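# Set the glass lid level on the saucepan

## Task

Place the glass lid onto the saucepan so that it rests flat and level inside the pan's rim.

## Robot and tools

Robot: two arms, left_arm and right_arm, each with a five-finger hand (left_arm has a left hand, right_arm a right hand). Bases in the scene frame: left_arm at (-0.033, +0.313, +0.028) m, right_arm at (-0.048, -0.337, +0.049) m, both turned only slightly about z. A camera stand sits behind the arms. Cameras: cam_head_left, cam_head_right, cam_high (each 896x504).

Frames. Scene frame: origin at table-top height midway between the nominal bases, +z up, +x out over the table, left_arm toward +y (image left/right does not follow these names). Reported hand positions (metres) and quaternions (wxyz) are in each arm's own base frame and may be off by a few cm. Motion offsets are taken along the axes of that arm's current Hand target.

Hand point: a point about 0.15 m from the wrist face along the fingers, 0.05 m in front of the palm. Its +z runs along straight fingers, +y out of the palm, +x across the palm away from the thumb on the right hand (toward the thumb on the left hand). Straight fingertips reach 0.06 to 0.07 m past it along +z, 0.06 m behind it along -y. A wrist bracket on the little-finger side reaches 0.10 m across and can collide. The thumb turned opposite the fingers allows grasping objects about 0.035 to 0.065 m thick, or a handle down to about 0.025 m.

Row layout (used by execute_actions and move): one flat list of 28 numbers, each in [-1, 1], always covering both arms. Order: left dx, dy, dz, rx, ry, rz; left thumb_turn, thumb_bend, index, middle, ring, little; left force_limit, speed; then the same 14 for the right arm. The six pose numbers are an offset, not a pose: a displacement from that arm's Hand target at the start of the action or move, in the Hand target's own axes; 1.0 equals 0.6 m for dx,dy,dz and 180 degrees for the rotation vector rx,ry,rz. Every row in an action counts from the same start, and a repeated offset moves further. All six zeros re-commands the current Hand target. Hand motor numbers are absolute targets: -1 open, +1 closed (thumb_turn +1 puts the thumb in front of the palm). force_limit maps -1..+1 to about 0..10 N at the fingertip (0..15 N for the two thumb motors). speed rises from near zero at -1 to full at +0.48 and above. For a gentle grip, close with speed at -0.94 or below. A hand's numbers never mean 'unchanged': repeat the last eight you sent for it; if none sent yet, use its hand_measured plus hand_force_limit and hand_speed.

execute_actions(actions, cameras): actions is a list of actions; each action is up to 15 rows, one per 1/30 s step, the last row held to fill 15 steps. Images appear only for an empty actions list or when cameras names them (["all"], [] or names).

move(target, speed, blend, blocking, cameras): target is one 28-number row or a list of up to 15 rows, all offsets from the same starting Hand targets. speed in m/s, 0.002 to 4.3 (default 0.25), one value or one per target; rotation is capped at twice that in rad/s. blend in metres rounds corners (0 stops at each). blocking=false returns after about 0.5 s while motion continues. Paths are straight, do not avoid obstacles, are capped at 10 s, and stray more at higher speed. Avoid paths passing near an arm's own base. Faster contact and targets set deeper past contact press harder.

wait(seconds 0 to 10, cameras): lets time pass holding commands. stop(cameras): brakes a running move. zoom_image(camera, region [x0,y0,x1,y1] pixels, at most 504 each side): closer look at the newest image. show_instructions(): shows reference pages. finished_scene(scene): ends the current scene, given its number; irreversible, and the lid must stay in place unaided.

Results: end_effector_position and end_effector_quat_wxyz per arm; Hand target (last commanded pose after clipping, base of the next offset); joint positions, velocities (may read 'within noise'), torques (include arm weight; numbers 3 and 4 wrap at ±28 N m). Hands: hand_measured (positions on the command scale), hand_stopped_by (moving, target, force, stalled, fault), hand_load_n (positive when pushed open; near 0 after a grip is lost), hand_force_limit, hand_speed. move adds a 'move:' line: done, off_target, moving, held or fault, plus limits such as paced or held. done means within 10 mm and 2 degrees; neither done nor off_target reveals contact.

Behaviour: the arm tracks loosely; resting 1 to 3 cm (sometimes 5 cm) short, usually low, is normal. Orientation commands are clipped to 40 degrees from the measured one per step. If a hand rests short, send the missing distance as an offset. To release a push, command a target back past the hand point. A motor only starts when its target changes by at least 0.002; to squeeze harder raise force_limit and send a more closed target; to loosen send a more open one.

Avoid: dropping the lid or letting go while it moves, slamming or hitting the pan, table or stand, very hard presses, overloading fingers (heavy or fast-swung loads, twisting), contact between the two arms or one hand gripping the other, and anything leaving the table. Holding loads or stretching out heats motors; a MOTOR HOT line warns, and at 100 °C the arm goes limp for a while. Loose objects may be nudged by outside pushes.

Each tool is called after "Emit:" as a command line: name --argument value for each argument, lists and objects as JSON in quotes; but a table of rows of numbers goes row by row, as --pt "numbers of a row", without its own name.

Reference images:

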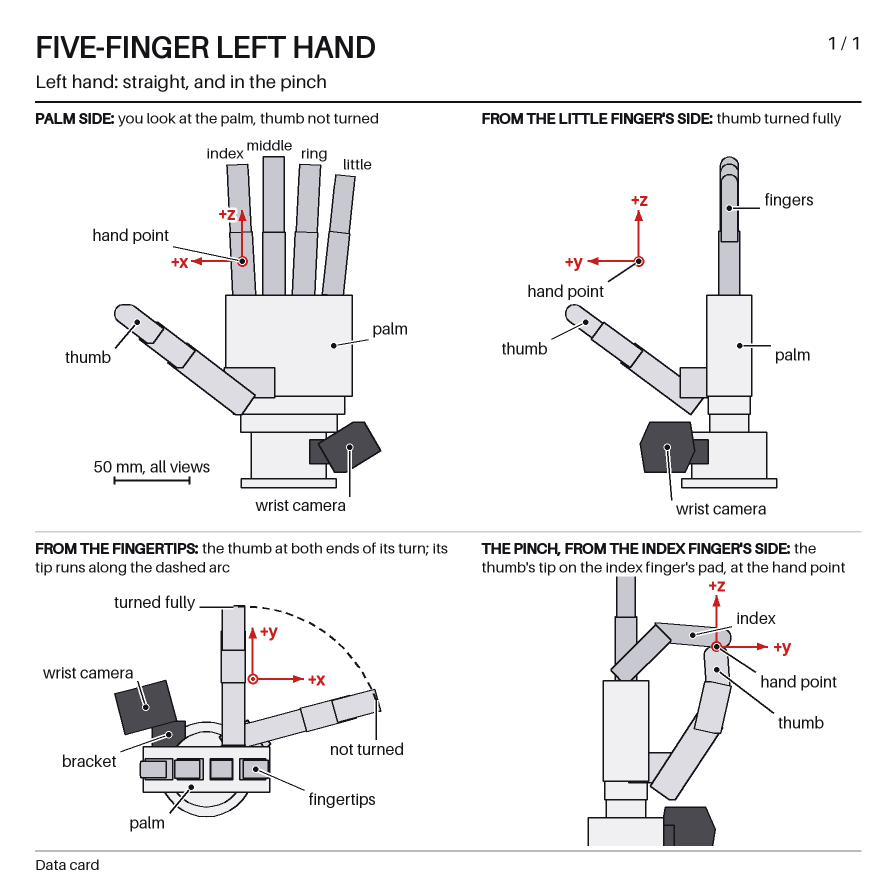

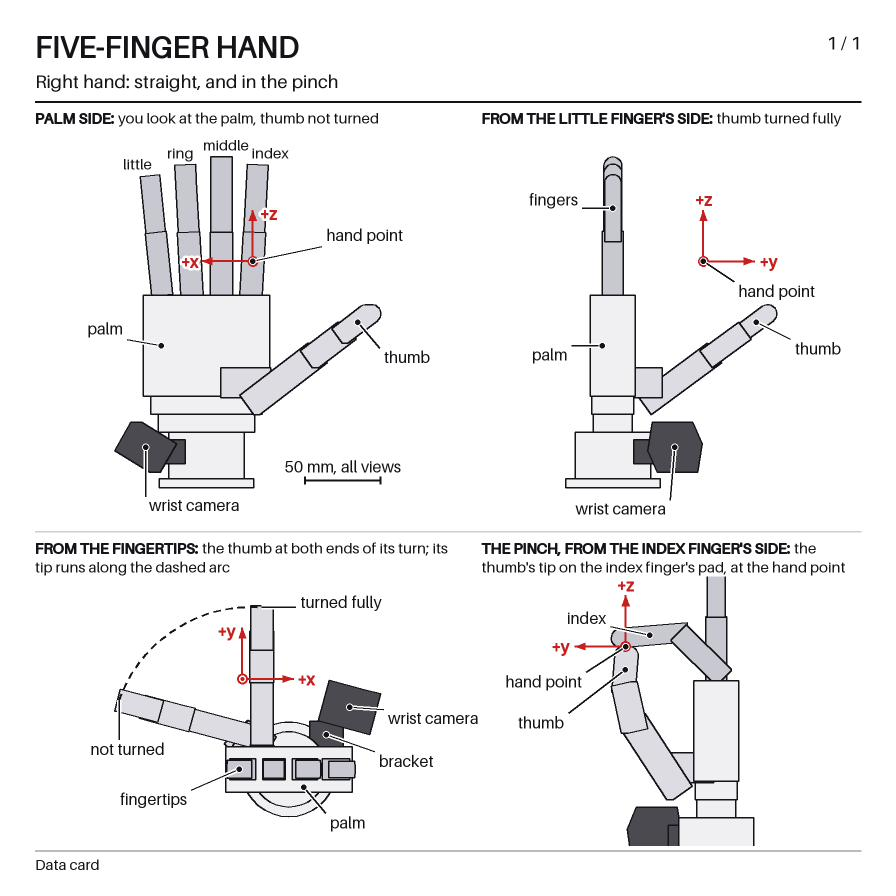

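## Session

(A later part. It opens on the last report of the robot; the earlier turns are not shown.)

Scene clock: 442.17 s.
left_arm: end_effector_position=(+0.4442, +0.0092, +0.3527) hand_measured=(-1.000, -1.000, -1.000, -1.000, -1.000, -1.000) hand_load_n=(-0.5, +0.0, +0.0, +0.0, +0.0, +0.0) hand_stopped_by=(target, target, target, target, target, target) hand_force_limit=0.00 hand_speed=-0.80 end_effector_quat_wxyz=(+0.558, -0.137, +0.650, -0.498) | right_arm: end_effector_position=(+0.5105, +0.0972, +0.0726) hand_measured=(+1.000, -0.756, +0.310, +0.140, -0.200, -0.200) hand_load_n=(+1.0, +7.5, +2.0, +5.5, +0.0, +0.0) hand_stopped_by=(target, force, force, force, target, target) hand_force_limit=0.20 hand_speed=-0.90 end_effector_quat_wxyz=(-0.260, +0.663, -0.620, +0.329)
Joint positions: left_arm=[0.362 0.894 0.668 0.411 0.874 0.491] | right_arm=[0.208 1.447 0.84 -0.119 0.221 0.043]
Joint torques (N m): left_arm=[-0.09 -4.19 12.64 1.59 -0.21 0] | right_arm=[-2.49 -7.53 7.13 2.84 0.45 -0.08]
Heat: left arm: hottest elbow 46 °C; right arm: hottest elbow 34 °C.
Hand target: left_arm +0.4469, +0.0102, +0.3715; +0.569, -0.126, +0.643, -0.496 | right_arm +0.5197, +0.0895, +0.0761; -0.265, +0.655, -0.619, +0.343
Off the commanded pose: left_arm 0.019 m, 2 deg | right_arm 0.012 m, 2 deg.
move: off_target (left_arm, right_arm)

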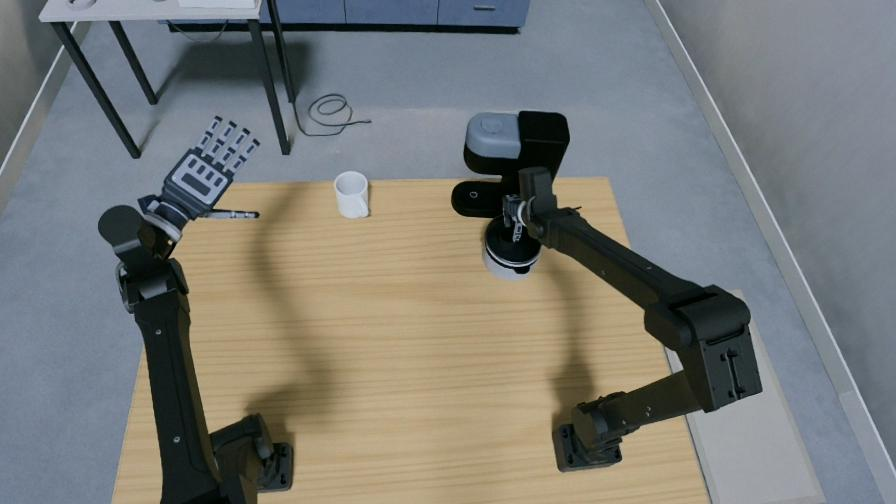

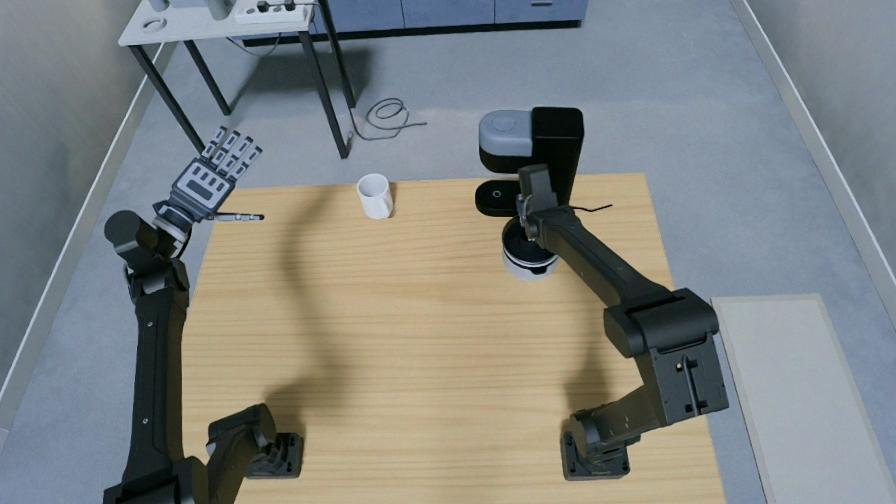

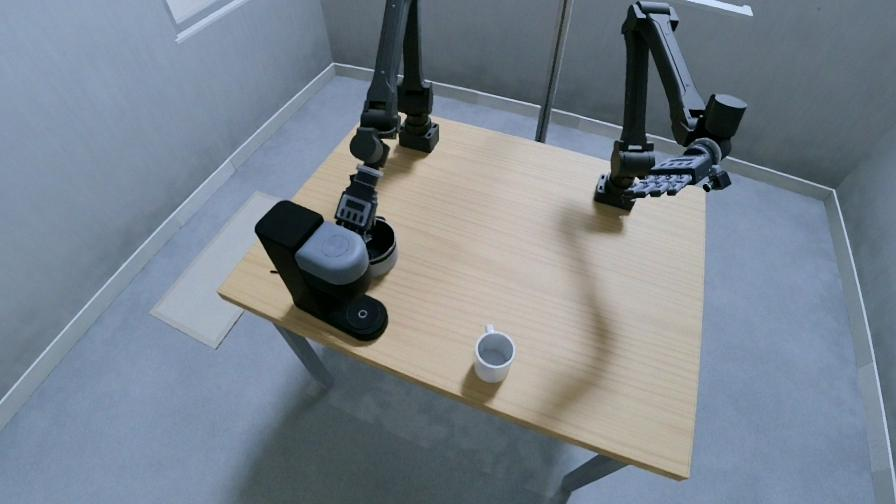

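Emit:
move --target '[0,0,0,0,0,0,-1,-1,-1,-1,-1,-1,0,-0.8,0.0014,-0.0089,-0.0075,0,0,0,1,0.1,0.81,0.85,-0.2,-0.2,0.2,-0.9]' --speed 0.04

Emit:
execute_actions --actions '[[[0,0,0,0,0,0,-1,-1,-1,-1,-1,-1,0,-0.8,0,0,0,0,0,0,1,-1,-0.1,-0.1,-0.3,-0.3,0.1,-0.85]],[[0,0,0,0,0,0,-1,-1,-1,-1,-1,-1,0,-0.8,0,0,0,0,0,0,1,-1,-0.1,-0.1,-0.3,-0.3,0.1,-0.85]],[[0,0,0,0,0,0,-1,-1,-1,-1,-1,-1,0,-0.8,0,0,0,0,0,0,1,-1,-0.1,-0.1,-0.3,-0.3,0.1,-0.85]],[[0,0,0,0,0,0,-1,-1,-1,-1,-1,-1,0,-0.8,0,0,0,0,0,0,1,-1,-0.1,-0.1,-0.3,-0.3,0.1,-0.85]],[[0,0,0,0,0,0,-1,-1,-1,-1,-1,-1,0,-0.8,0,0,0,0,0,0,1,-1,-0.1,-0.1,-0.3,-0.3,0.1,-0.85]]]' --cameras '["cam_head_left","cam_head_right","cam_high"]'

Emit:
zoom_image --camera "cam_head_left" --region '[470, 205, 550, 290]'

Emit:
zoom_image --camera "cam_head_right" --region '[490, 205, 570, 290]'

Emit:
zoom_image --camera "cam_high" --region '[350, 200, 420, 290]'

Scene clock: 468.67 s.
left_arm: end_effector_position=(+0.4442, +0.0092, +0.3527) hand_measured=(-1.000, -1.000, -1.000, -1.000, -1.000, -1.000) hand_load_n=(+0.0, -0.5, +0.0, +0.0, +0.0, +0.0) hand_stopped_by=(target, target, target, target, target, target) hand_force_limit=0.00 hand_speed=-0.80 end_effector_quat_wxyz=(+0.558, -0.137, +0.650, -0.498) | right_arm: end_effector_position=(+0.5103, +0.0971, +0.0722) hand_measured=(+1.000, -0.756, +0.310, +0.140, -0.200, -0.200) hand_load_n=(+1.0, +8.0, +2.0, +5.0, +0.0, +0.0) hand_stopped_by=(target, force, force, force, target, target) hand_force_limit=0.20 hand_speed=-0.90 end_effector_quat_wxyz=(-0.260, +0.663, -0.620, +0.329)
Joint positions: left_arm=[0.362 0.894 0.668 0.411 0.874 0.491] | right_arm=[0.208 1.447 0.838 -0.116 0.221 0.043]
Joint torques (N m): left_arm=[-0.26 -3.66 12.71 1.76 -0.2 0.01] | right_arm=[-2.32 -8.23 7.99 1.92 0.47 -0.1]
Heat: left arm: hottest elbow 46 °C; right arm: hottest elbow 32 °C.
Hand target: left_arm +0.4469, +0.0102, +0.3715; +0.569, -0.126, +0.643, -0.496 | right_arm +0.5195, +0.0895, +0.0831; -0.265, +0.655, -0.619, +0.343
Off the commanded pose: left_arm 0.019 m, 2 deg | right_arm 0.016 m, 2 deg.
move: off_target (left_arm, right_arm)

Scene clock: 471.37 s.
left_arm: end_effector_position=(+0.4442, +0.0092, +0.3527) hand_measured=(-1.000, -1.000, -1.000, -1.000, -1.000, -1.000) hand_load_n=(+0.0, +0.0, +0.0, +0.0, -0.5, +0.0) hand_stopped_by=(target, target, target, target, target, target) hand_force_limit=0.00 hand_speed=-0.80 end_effector_quat_wxyz=(+0.558, -0.137, +0.650, -0.498) | right_arm: end_effector_position=(+0.5106, +0.0947, +0.0721) hand_measured=(+1.000, -1.000, -0.100, -0.100, -0.300, -0.300) hand_load_n=(+0.0, +0.0, +0.0, +0.0, +0.0, +0.0) hand_stopped_by=(target, target, target, target, target, target) hand_force_limit=0.10 hand_speed=-0.85 end_effector_quat_wxyz=(-0.258, +0.663, -0.620, +0.332)
Joint positions: left_arm=[0.362 0.894 0.668 0.411 0.874 0.491] | right_arm=[0.206 1.447 0.838 -0.116 0.226 0.038]
Joint torques (N m): left_arm=[0.91 -4.78 12.51 1.8 -0.22 -0.03] | right_arm=[-2.08 -8.7 7.9 1.83 0.27 -0.04]
Heat: left arm: hottest elbow 46 °C; right arm: hottest elbow 32 °C.
Hand target: left_arm +0.4469, +0.0102, +0.3715; +0.569, -0.126, +0.643, -0.496 | right_arm +0.5195, +0.0895, +0.0831; -0.265, +0.655, -0.619, +0.343
Off the commanded pose: left_arm 0.019 m, 2 deg | right_arm 0.015 m, 2 deg.

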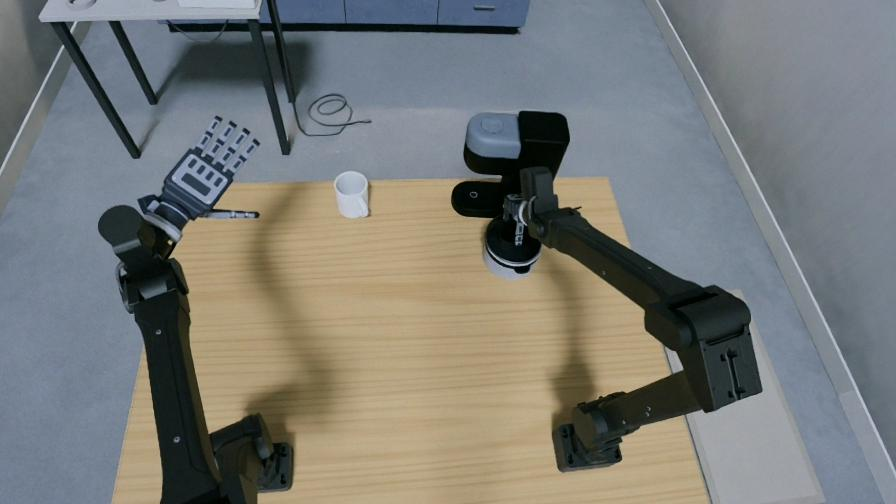

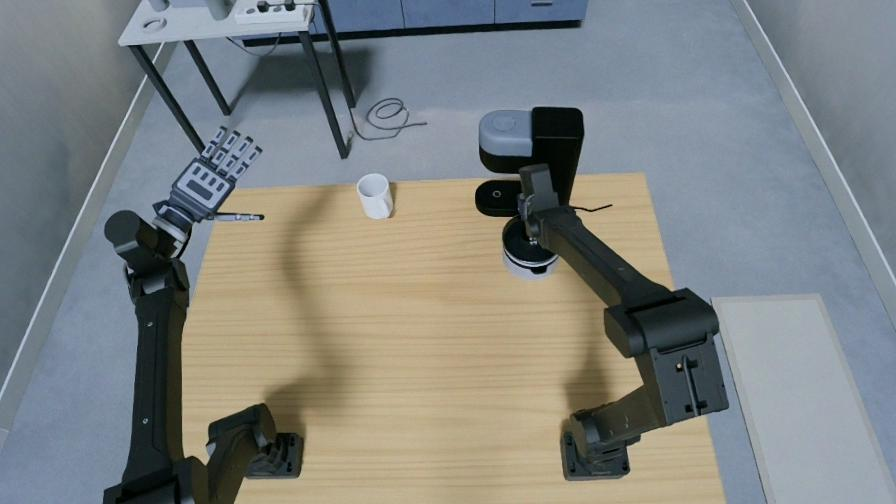

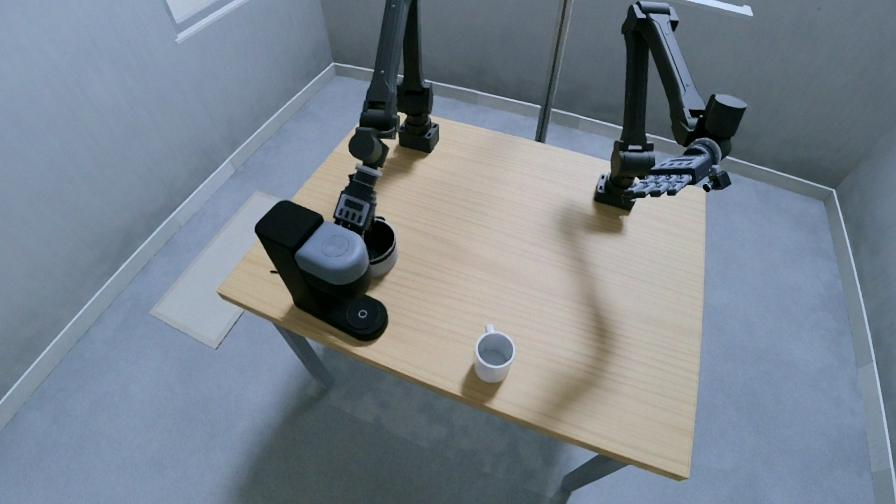

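Scaled by 5.929.

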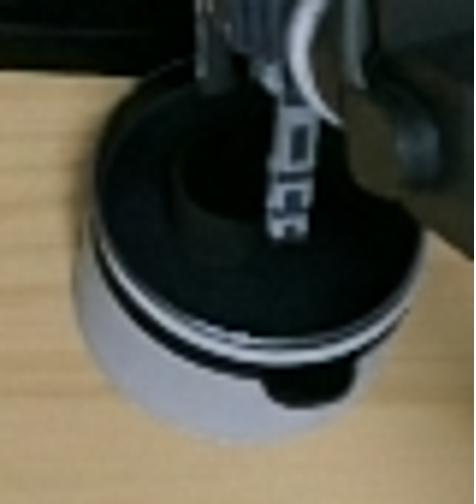

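Scaled by 5.929.

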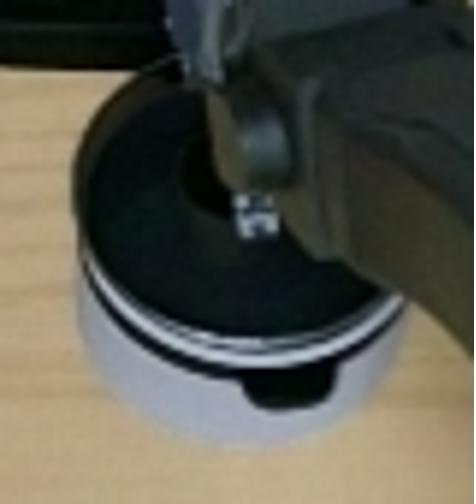

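Scaled by 5.600.

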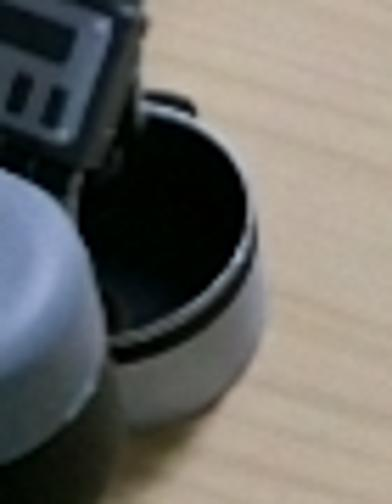

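Emit:
move --pt "0 0 0 0 0 0 -1 -1 -1 -1 -1 -1 0 -0.8 0.0240 -0.1267 -0.1067 0 0 0 1 -1 -0.3 -0.3 -0.4 -0.4 0.1 -0.6" --pt "0 0 0 0 0 0 -1 -1 -1 -1 -1 -1 0 -0.8 0.0740 0.0333 -0.2667 0 0 0 1 -1 -0.3 -0.3 -0.4 -0.4 0.1 -0.6" --speed '[0.1,0.25]' --cameras '["cam_head_left","cam_head_right","cam_high"]'

Emit:
zoom_image --camera "cam_head_left" --region '[470, 205, 550, 290]'

Emit:
zoom_image --camera "cam_head_right" --region '[490, 205, 570, 290]'

Emit:
zoom_image --camera "cam_high" --region '[340, 200, 420, 290]'

Scene clock: 483.77 s.
left_arm: end_effector_position=(+0.4442, +0.0092, +0.3527) hand_measured=(-1.000, -1.000, -1.000, -1.000, -1.000, -1.000) hand_load_n=(+0.0, +0.0, +0.0, +0.0, +0.0, +0.0) hand_stopped_by=(target, target, target, target, target, target) hand_force_limit=0.00 hand_speed=-0.80 end_effector_quat_wxyz=(+0.558, -0.137, +0.650, -0.498) | right_arm: end_effector_position=(+0.3860, +0.0612, +0.1722) hand_measured=(+1.000, -1.000, -0.300, -0.300, -0.400, -0.400) hand_load_n=(+0.0, +0.0, +0.0, +0.0, +0.0, +0.0) hand_stopped_by=(target, target, target, target, target, target) hand_force_limit=0.10 hand_speed=-0.60 end_effector_quat_wxyz=(-0.267, +0.656, -0.618, +0.340)
Joint positions: left_arm=[0.362 0.894 0.668 0.411 0.874 0.491] | right_arm=[0.182 0.924 0.706 -0.476 0.211 0.023]
Joint torques (N m): left_arm=[0.62 -3.96 12.41 1.66 -0.22 -0.01] | right_arm=[-2.67 -3.31 7.69 1.18 0.06 -0.05]
Heat: left arm: hottest elbow 46 °C; right arm: hottest elbow 32 °C.
Hand target: left_arm +0.4469, +0.0102, +0.3715; +0.569, -0.126, +0.643, -0.496 | right_arm +0.3827, +0.0560, +0.1731; -0.265, +0.655, -0.619, +0.343
Off the commanded pose: left_arm 0.019 m, 2 deg | right_arm 0.006 m, 0 deg.
move: off_target (left_arm)

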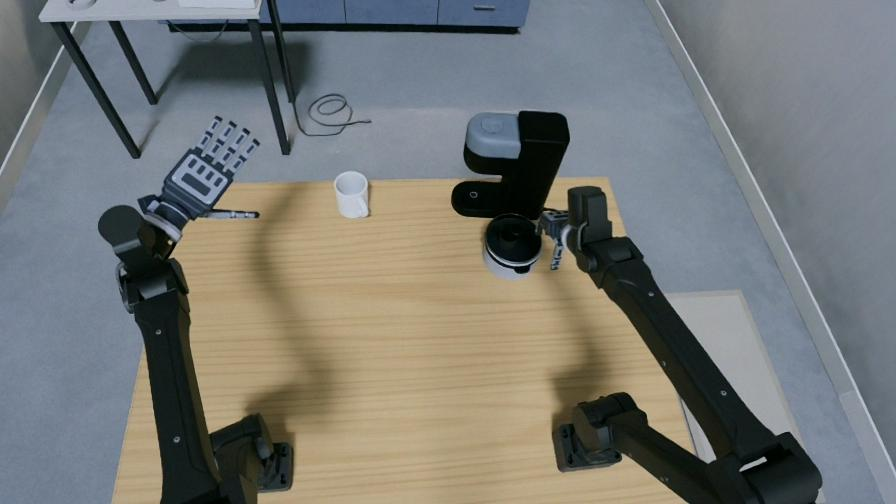

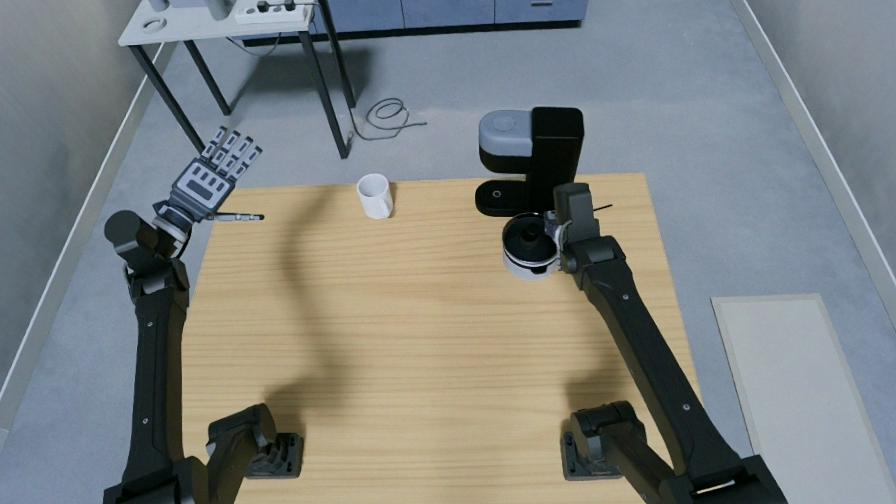

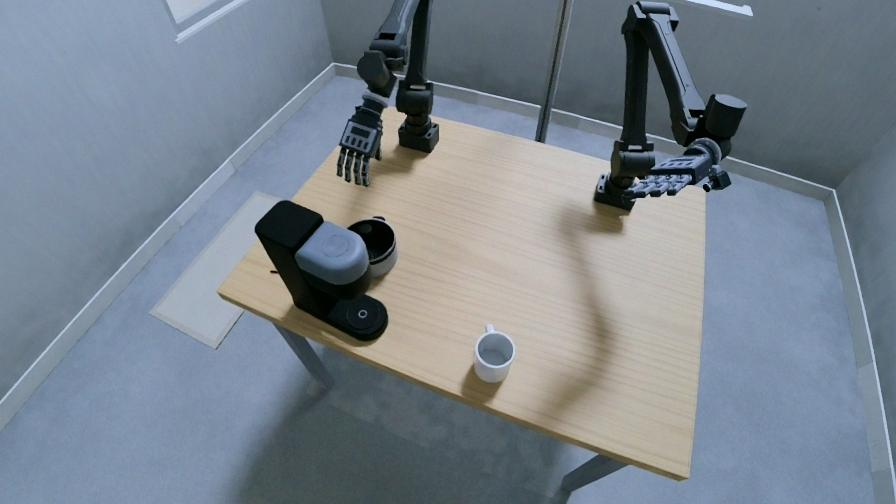

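Scaled by 5.929.

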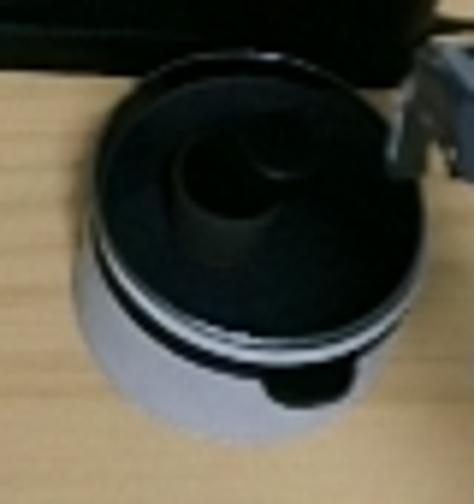

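Scaled by 5.929.

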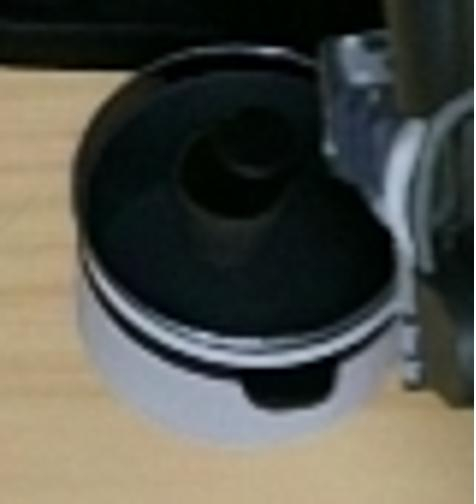

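Scaled by 5.600.

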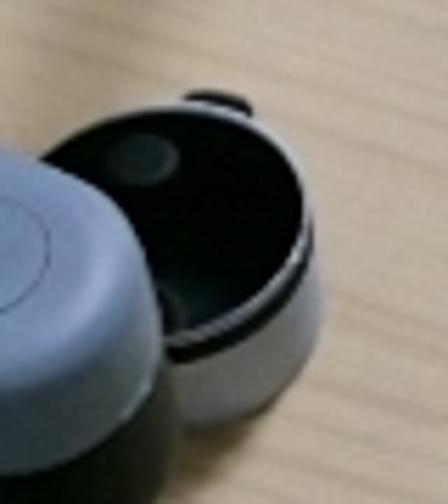

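Emit:
move --pt "0 0 0 0 0 0 -1 -1 -1 -1 -1 -1 0 -0.8 -0.0725 -0.1195 0.1952 0 0 0 1 -1 -0.1 -0.1 -0.3 -0.3 0.1 -0.6" --pt "0 0 0 0 0 0 -1 -1 -1 -1 -1 -1 0 -0.8 -0.0858 -0.0345 0.2638 0 0 0 1 -1 -0.1 -0.1 -0.3 -0.3 0.1 -0.6" --speed '[0.2,0.08]' --cameras '["cam_head_left","cam_head_right","cam_high"]'

Emit:
zoom_image --camera "cam_head_left" --region '[470, 205, 550, 290]'

Emit:
zoom_image --camera "cam_high" --region '[340, 200, 420, 290]'

Scene clock: 533.93 s.
left_arm: end_effector_position=(+0.4442, +0.0092, +0.3527) hand_measured=(-1.000, -1.000, -1.000, -1.000, -1.000, -1.000) hand_load_n=(+0.0, +0.0, +0.0, +0.0, +0.0, +0.0) hand_stopped_by=(target, target, target, target, target, target) hand_force_limit=0.00 hand_speed=-0.80 end_effector_quat_wxyz=(+0.558, -0.137, +0.650, -0.498) | right_arm: end_effector_position=(+0.5161, +0.0910, +0.0862) hand_measured=(+1.000, -1.000, -0.100, -0.100, -0.300, -0.300) hand_load_n=(+0.0, +0.0, +0.0, +0.5, +0.0, +0.0) hand_stopped_by=(target, target, target, target, target, target) hand_force_limit=0.10 hand_speed=-0.60 end_effector_quat_wxyz=(-0.259, +0.657, -0.620, +0.342)
Joint positions: left_arm=[0.362 0.894 0.668 0.411 0.874 0.491] | right_arm=[0.202 1.431 0.855 -0.132 0.238 0.034]
Joint torques (N m): left_arm=[-0.15 -3.55 12.74 1.78 -0.22 -0.01] | right_arm=[-0.5 -7.18 6.93 2.19 0.28 0.07]
Heat: left arm: hottest elbow 47 °C; right arm: hottest elbow 35 °C.
Hand target: left_arm +0.4469, +0.0102, +0.3715; +0.569, -0.126, +0.643, -0.496 | right_arm +0.5187, +0.0967, +0.0838; -0.265, +0.655, -0.619, +0.343
Off the commanded pose: left_arm 0.019 m, 2 deg | right_arm 0.007 m, 1 deg.
move: off_target (left_arm)

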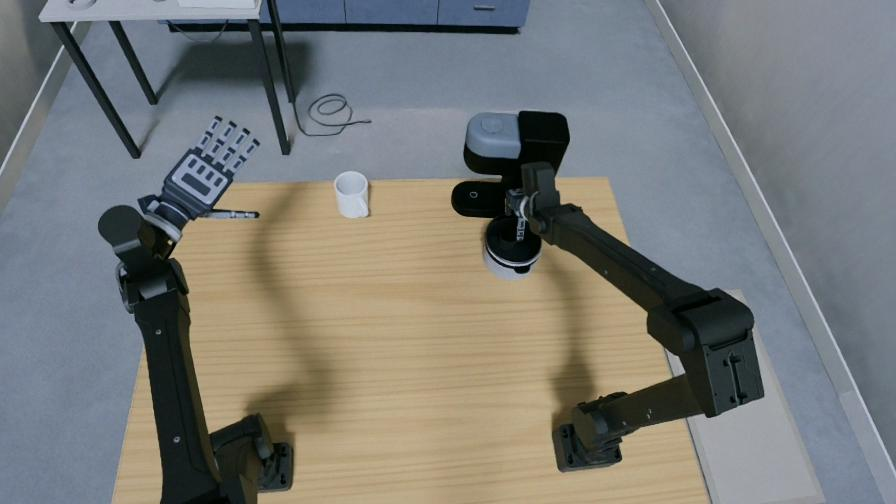

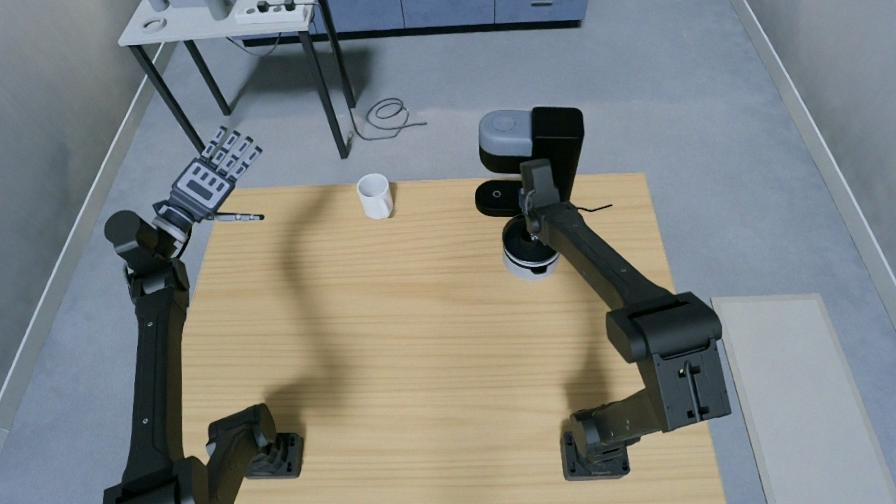

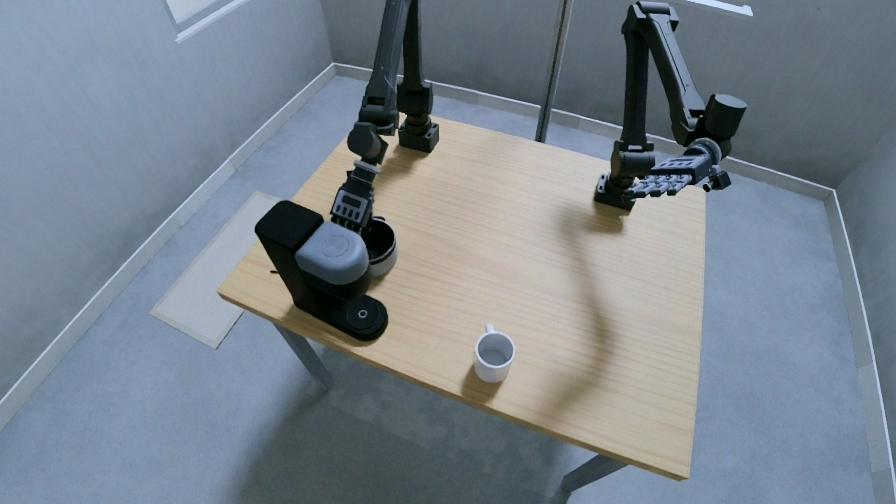

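Scaled by 5.929.

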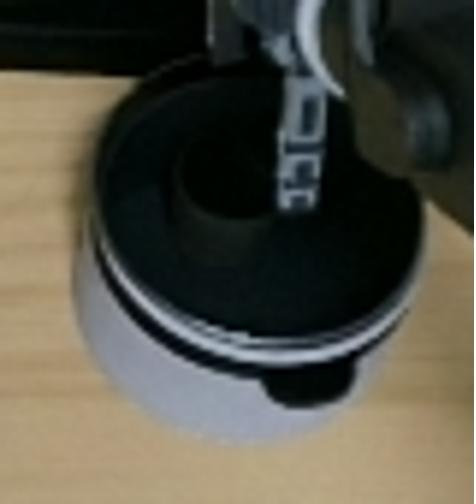

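Scaled by 5.600.

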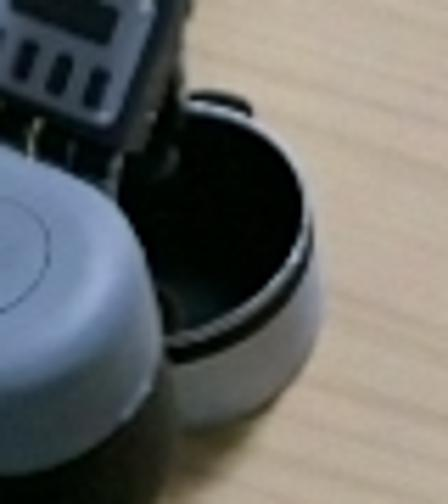

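Emit:
move --pt "0 0 0 0 0 0 -1 -1 -1 -1 -1 -1 0 -0.8 -0.0102 -0.0142 -0.0245 0 0 0 1 -1 -0.1 -0.1 -0.3 -0.3 0.1 -0.6" --pt "0 0 0 0 0 0 -1 -1 -1 -1 -1 -1 0 -0.8 -0.0110 0.0227 0.0053 0 0 0 1 -1 -0.1 -0.1 -0.3 -0.3 0.1 -0.6" --speed 0.08 --cameras '["cam_head_left","cam_high"]'

Emit:
zoom_image --camera "cam_head_left" --region '[470, 205, 550, 290]'

Scene clock: 543.70 s.
left_arm: end_effector_position=(+0.4442, +0.0092, +0.3527) hand_measured=(-1.000, -1.000, -1.000, -1.000, -1.000, -1.000) hand_load_n=(+0.0, +0.5, +0.0, +0.0, +0.0, +0.0) hand_stopped_by=(target, target, target, target, target, target) hand_force_limit=0.00 hand_speed=-0.80 end_effector_quat_wxyz=(+0.558, -0.137, +0.650, -0.498) | right_arm: end_effector_position=(+0.5105, +0.0990, +0.0750) hand_measured=(+1.000, -1.000, -0.100, -0.100, -0.300, -0.300) hand_load_n=(+0.0, +0.0, +0.0, +0.0, +0.0, +0.0) hand_stopped_by=(target, target, target, target, target, target) hand_force_limit=0.10 hand_speed=-0.60 end_effector_quat_wxyz=(-0.261, +0.656, -0.619, +0.343)
Joint positions: left_arm=[0.362 0.894 0.668 0.411 0.874 0.491] | right_arm=[0.224 1.439 0.827 -0.094 0.254 0.048]
Joint torques (N m): left_arm=[0.44 -3.66 12.7 1.69 -0.19 0] | right_arm=[-1.08 -7.06 6.8 2.19 0.08 0.05]
Heat: left arm: hottest elbow 47 °C; right arm: hottest elbow 34 °C.
Hand target: left_arm +0.4469, +0.0102, +0.3715; +0.569, -0.126, +0.643, -0.496 | right_arm +0.5124, +0.1019, +0.0704; -0.265, +0.656, -0.619, +0.343
Off the commanded pose: left_arm 0.019 m, 2 deg | right_arm 0.006 m, 0 deg.
move: off_target (left_arm)
Images, in order (width x height): cam_head_left 896x504, cam_high 896x504.

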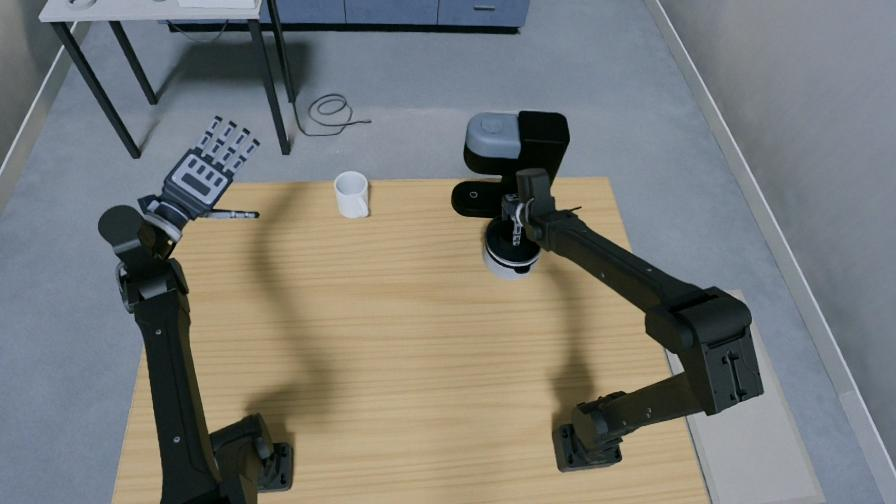

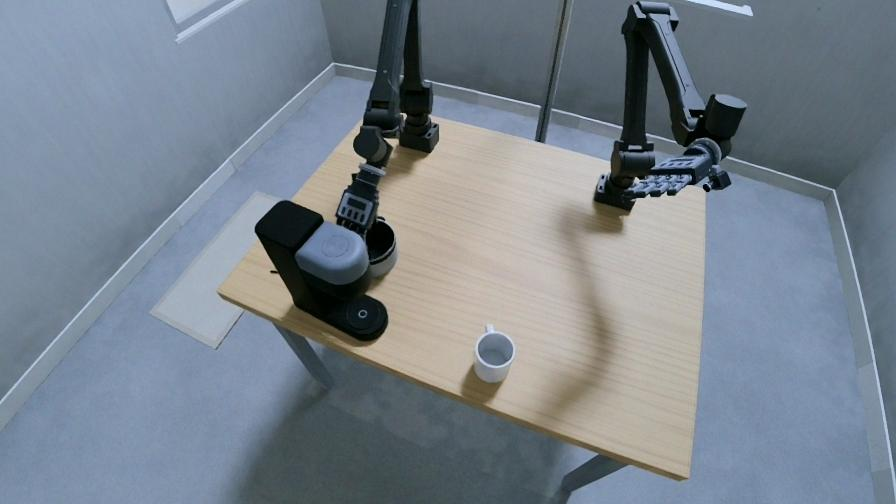

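Scaled by 5.929.

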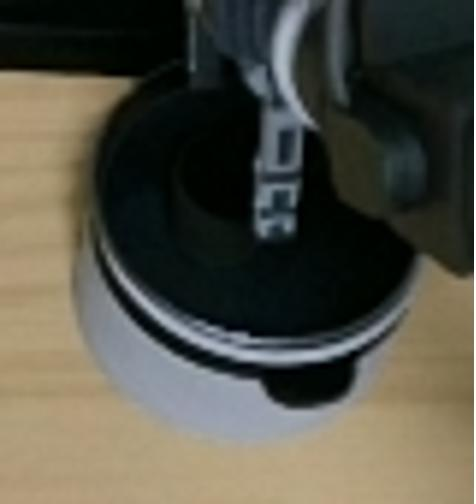

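Emit:
execute_actions --actions '[[[0,0,0,0,0,0,-1,-1,-1,-1,-1,-1,0,-0.8,0,0,0,0,0,0,1,-1,0.35,0.22,-0.3,-0.3,-0.7,-0.93]],[[0,0,0,0,0,0,-1,-1,-1,-1,-1,-1,0,-0.8,0,0,0,0,0,0,1,-1,0.35,0.22,-0.3,-0.3,-0.7,-0.93]],[[0,0,0,0,0,0,-1,-1,-1,-1,-1,-1,0,-0.8,0,0,0,0,0,0,1,-1,0.35,0.22,-0.3,-0.3,-0.7,-0.93]],[[0,0,0,0,0,0,-1,-1,-1,-1,-1,-1,0,-0.8,0,0,0,0,0,0,1,-1,0.35,0.22,-0.3,-0.3,-0.7,-0.93]],[[0,0,0,0,0,0,-1,-1,-1,-1,-1,-1,0,-0.8,0,0,0,0,0,0,1,-1,0.35,0.22,-0.3,-0.3,-0.7,-0.93]],[[0,0,0,0,0,0,-1,-1,-1,-1,-1,-1,0,-0.8,0,0,0,0,0,0,1,-1,0.35,0.22,-0.3,-0.3,-0.7,-0.93]]]' --cameras '["cam_head_left"]'

Emit:
zoom_image --camera "cam_head_left" --region '[470, 205, 550, 290]'

Scene clock: 554.30 s.
left_arm: end_effector_position=(+0.4442, +0.0092, +0.3527) hand_measured=(-1.000, -1.000, -1.000, -1.000, -1.000, -1.000) hand_load_n=(+0.0, +0.0, +0.0, +0.0, +0.0, +0.5) hand_stopped_by=(target, target, target, target, target, target) hand_force_limit=0.00 hand_speed=-0.80 end_effector_quat_wxyz=(+0.558, -0.137, +0.650, -0.498) | right_arm: end_effector_position=(+0.5108, +0.0991, +0.0750) hand_measured=(+1.000, -1.000, +0.350, +0.142, -0.300, -0.300) hand_load_n=(+0.0, +0.0, +0.0, +0.0, +0.0, +0.0) hand_stopped_by=(target, target, target, force, target, target) hand_force_limit=-0.70 hand_speed=-0.93 end_effector_quat_wxyz=(-0.262, +0.656, -0.619, +0.343)
Joint positions: left_arm=[0.362 0.894 0.668 0.411 0.874 0.491] | right_arm=[0.224 1.44 0.827 -0.092 0.254 0.048]
Joint torques (N m): left_arm=[0.5 -3.78 12.66 1.78 -0.2 -0.02] | right_arm=[-1.2 -6.65 6.69 2.17 0.07 0.08]
Heat: left arm: hottest elbow 47 °C; right arm: hottest elbow 33 °C.
Hand target: left_arm +0.4469, +0.0102, +0.3715; +0.569, -0.126, +0.643, -0.496 | right_arm +0.5124, +0.1019, +0.0704; -0.265, +0.656, -0.619, +0.343
Off the commanded pose: left_arm 0.019 m, 2 deg | right_arm 0.006 m, 0 deg.
Images, in order (width x height): cam_head_left 896x504.

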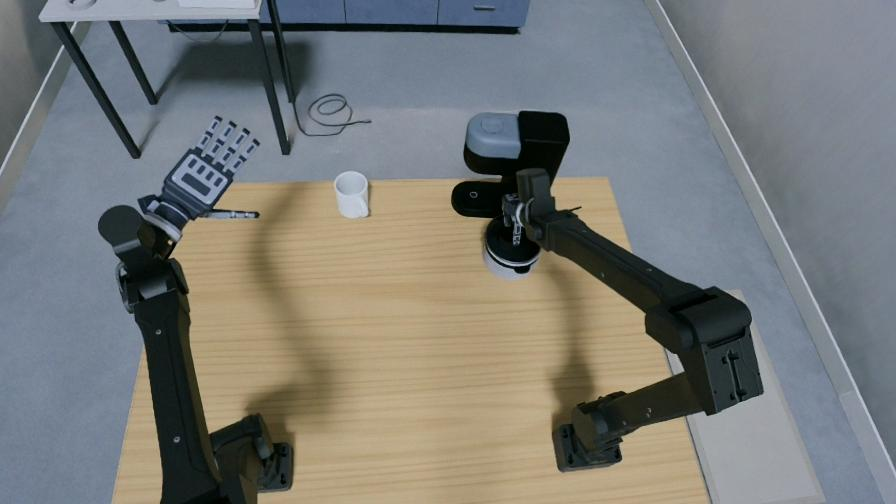

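Scaled by 5.929.

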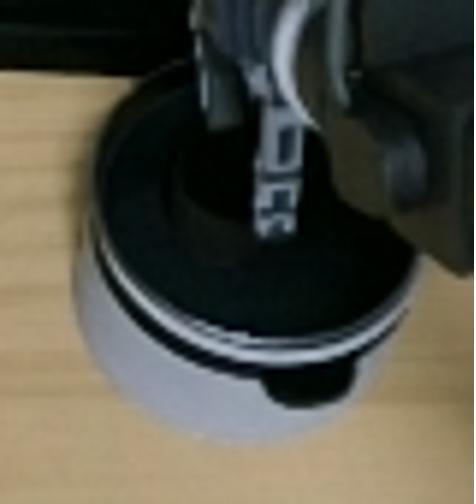

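Emit:
execute_actions --actions '[[[0,0,0,0,0,0,-1,-1,-1,-1,-1,-1,0,-0.8,0,0,0,0,0,0,1,-1,0.47,0.26,-0.3,-0.3,-0.4,-0.94]],[[0,0,0,0,0,0,-1,-1,-1,-1,-1,-1,0,-0.8,0,0,0,0,0,0,1,-1,0.47,0.26,-0.3,-0.3,-0.4,-0.94]],[[0,0,0,0,0,0,-1,-1,-1,-1,-1,-1,0,-0.8,0,0,0,0,0,0,1,-1,0.47,0.26,-0.3,-0.3,-0.4,-0.94]],[[0,0,0,0,0,0,-1,-1,-1,-1,-1,-1,0,-0.8,0,0,0,0,0,0,1,-1,0.47,0.26,-0.3,-0.3,-0.4,-0.94]]]' --cameras '["cam_head_left","cam_high"]'

Emit:
zoom_image --camera "cam_head_left" --region '[470, 205, 550, 290]'

Emit:
zoom_image --camera "cam_high" --region '[340, 200, 420, 290]'

Scene clock: 563.77 s.
left_arm: end_effector_position=(+0.4442, +0.0092, +0.3527) hand_measured=(-1.000, -1.000, -1.000, -1.000, -1.000, -1.000) hand_load_n=(+0.0, +0.0, +0.0, +0.0, +0.0, +0.0) hand_stopped_by=(target, target, target, target, target, target) hand_force_limit=0.00 hand_speed=-0.80 end_effector_quat_wxyz=(+0.558, -0.137, +0.650, -0.498) | right_arm: end_effector_position=(+0.5118, +0.0995, +0.0751) hand_measured=(+1.000, -1.000, +0.470, +0.168, -0.300, -0.300) hand_load_n=(+0.0, +0.0, +0.5, +0.5, +0.0, +0.0) hand_stopped_by=(target, target, target, force, target, target) hand_force_limit=-0.40 hand_speed=-0.94 end_effector_quat_wxyz=(-0.263, +0.656, -0.619, +0.344)
Joint positions: left_arm=[0.362 0.894 0.668 0.411 0.874 0.491] | right_arm=[0.224 1.441 0.827 -0.087 0.253 0.048]
Joint torques (N m): left_arm=[0.44 -3.66 12.59 1.63 -0.19 -0.02] | right_arm=[-1.14 -6.77 6.67 2.09 0.12 0.05]
Heat: left arm: hottest elbow 47 °C; right arm: hottest elbow 32 °C.
Hand target: left_arm +0.4469, +0.0102, +0.3715; +0.569, -0.126, +0.643, -0.496 | right_arm +0.5125, +0.1019, +0.0705; -0.265, +0.656, -0.619, +0.343
Off the commanded pose: left_arm 0.019 m, 2 deg | right_arm 0.005 m, 0 deg.
Images, in order (width x height): cam_head_left 896x504, cam_high 896x504.

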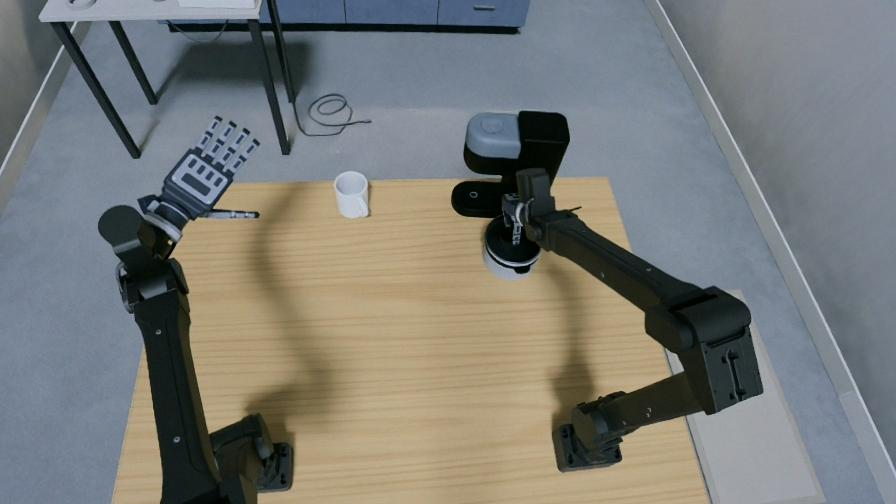

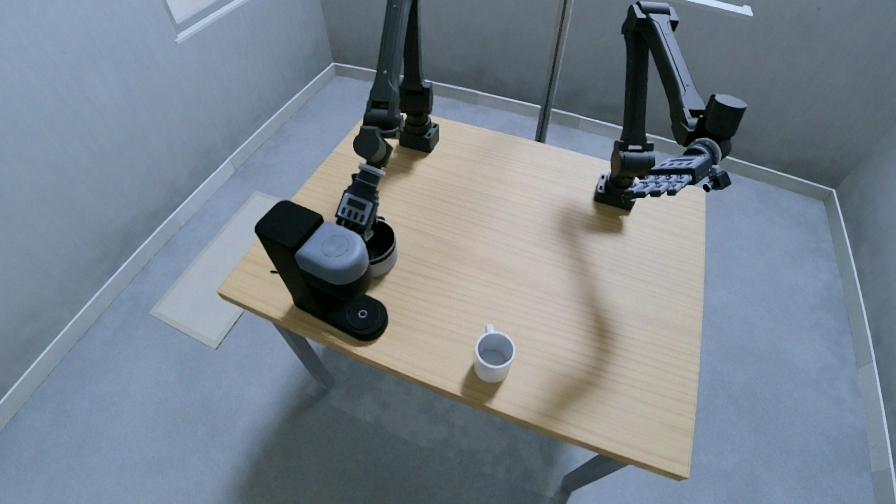

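Scaled by 5.929.

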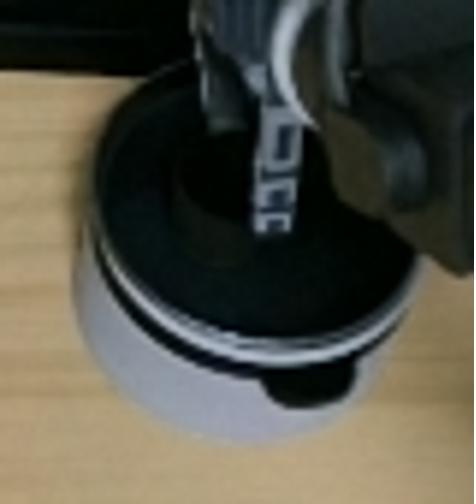

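Scaled by 5.600.

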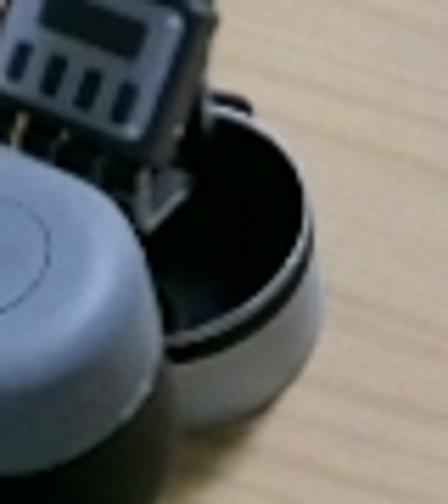

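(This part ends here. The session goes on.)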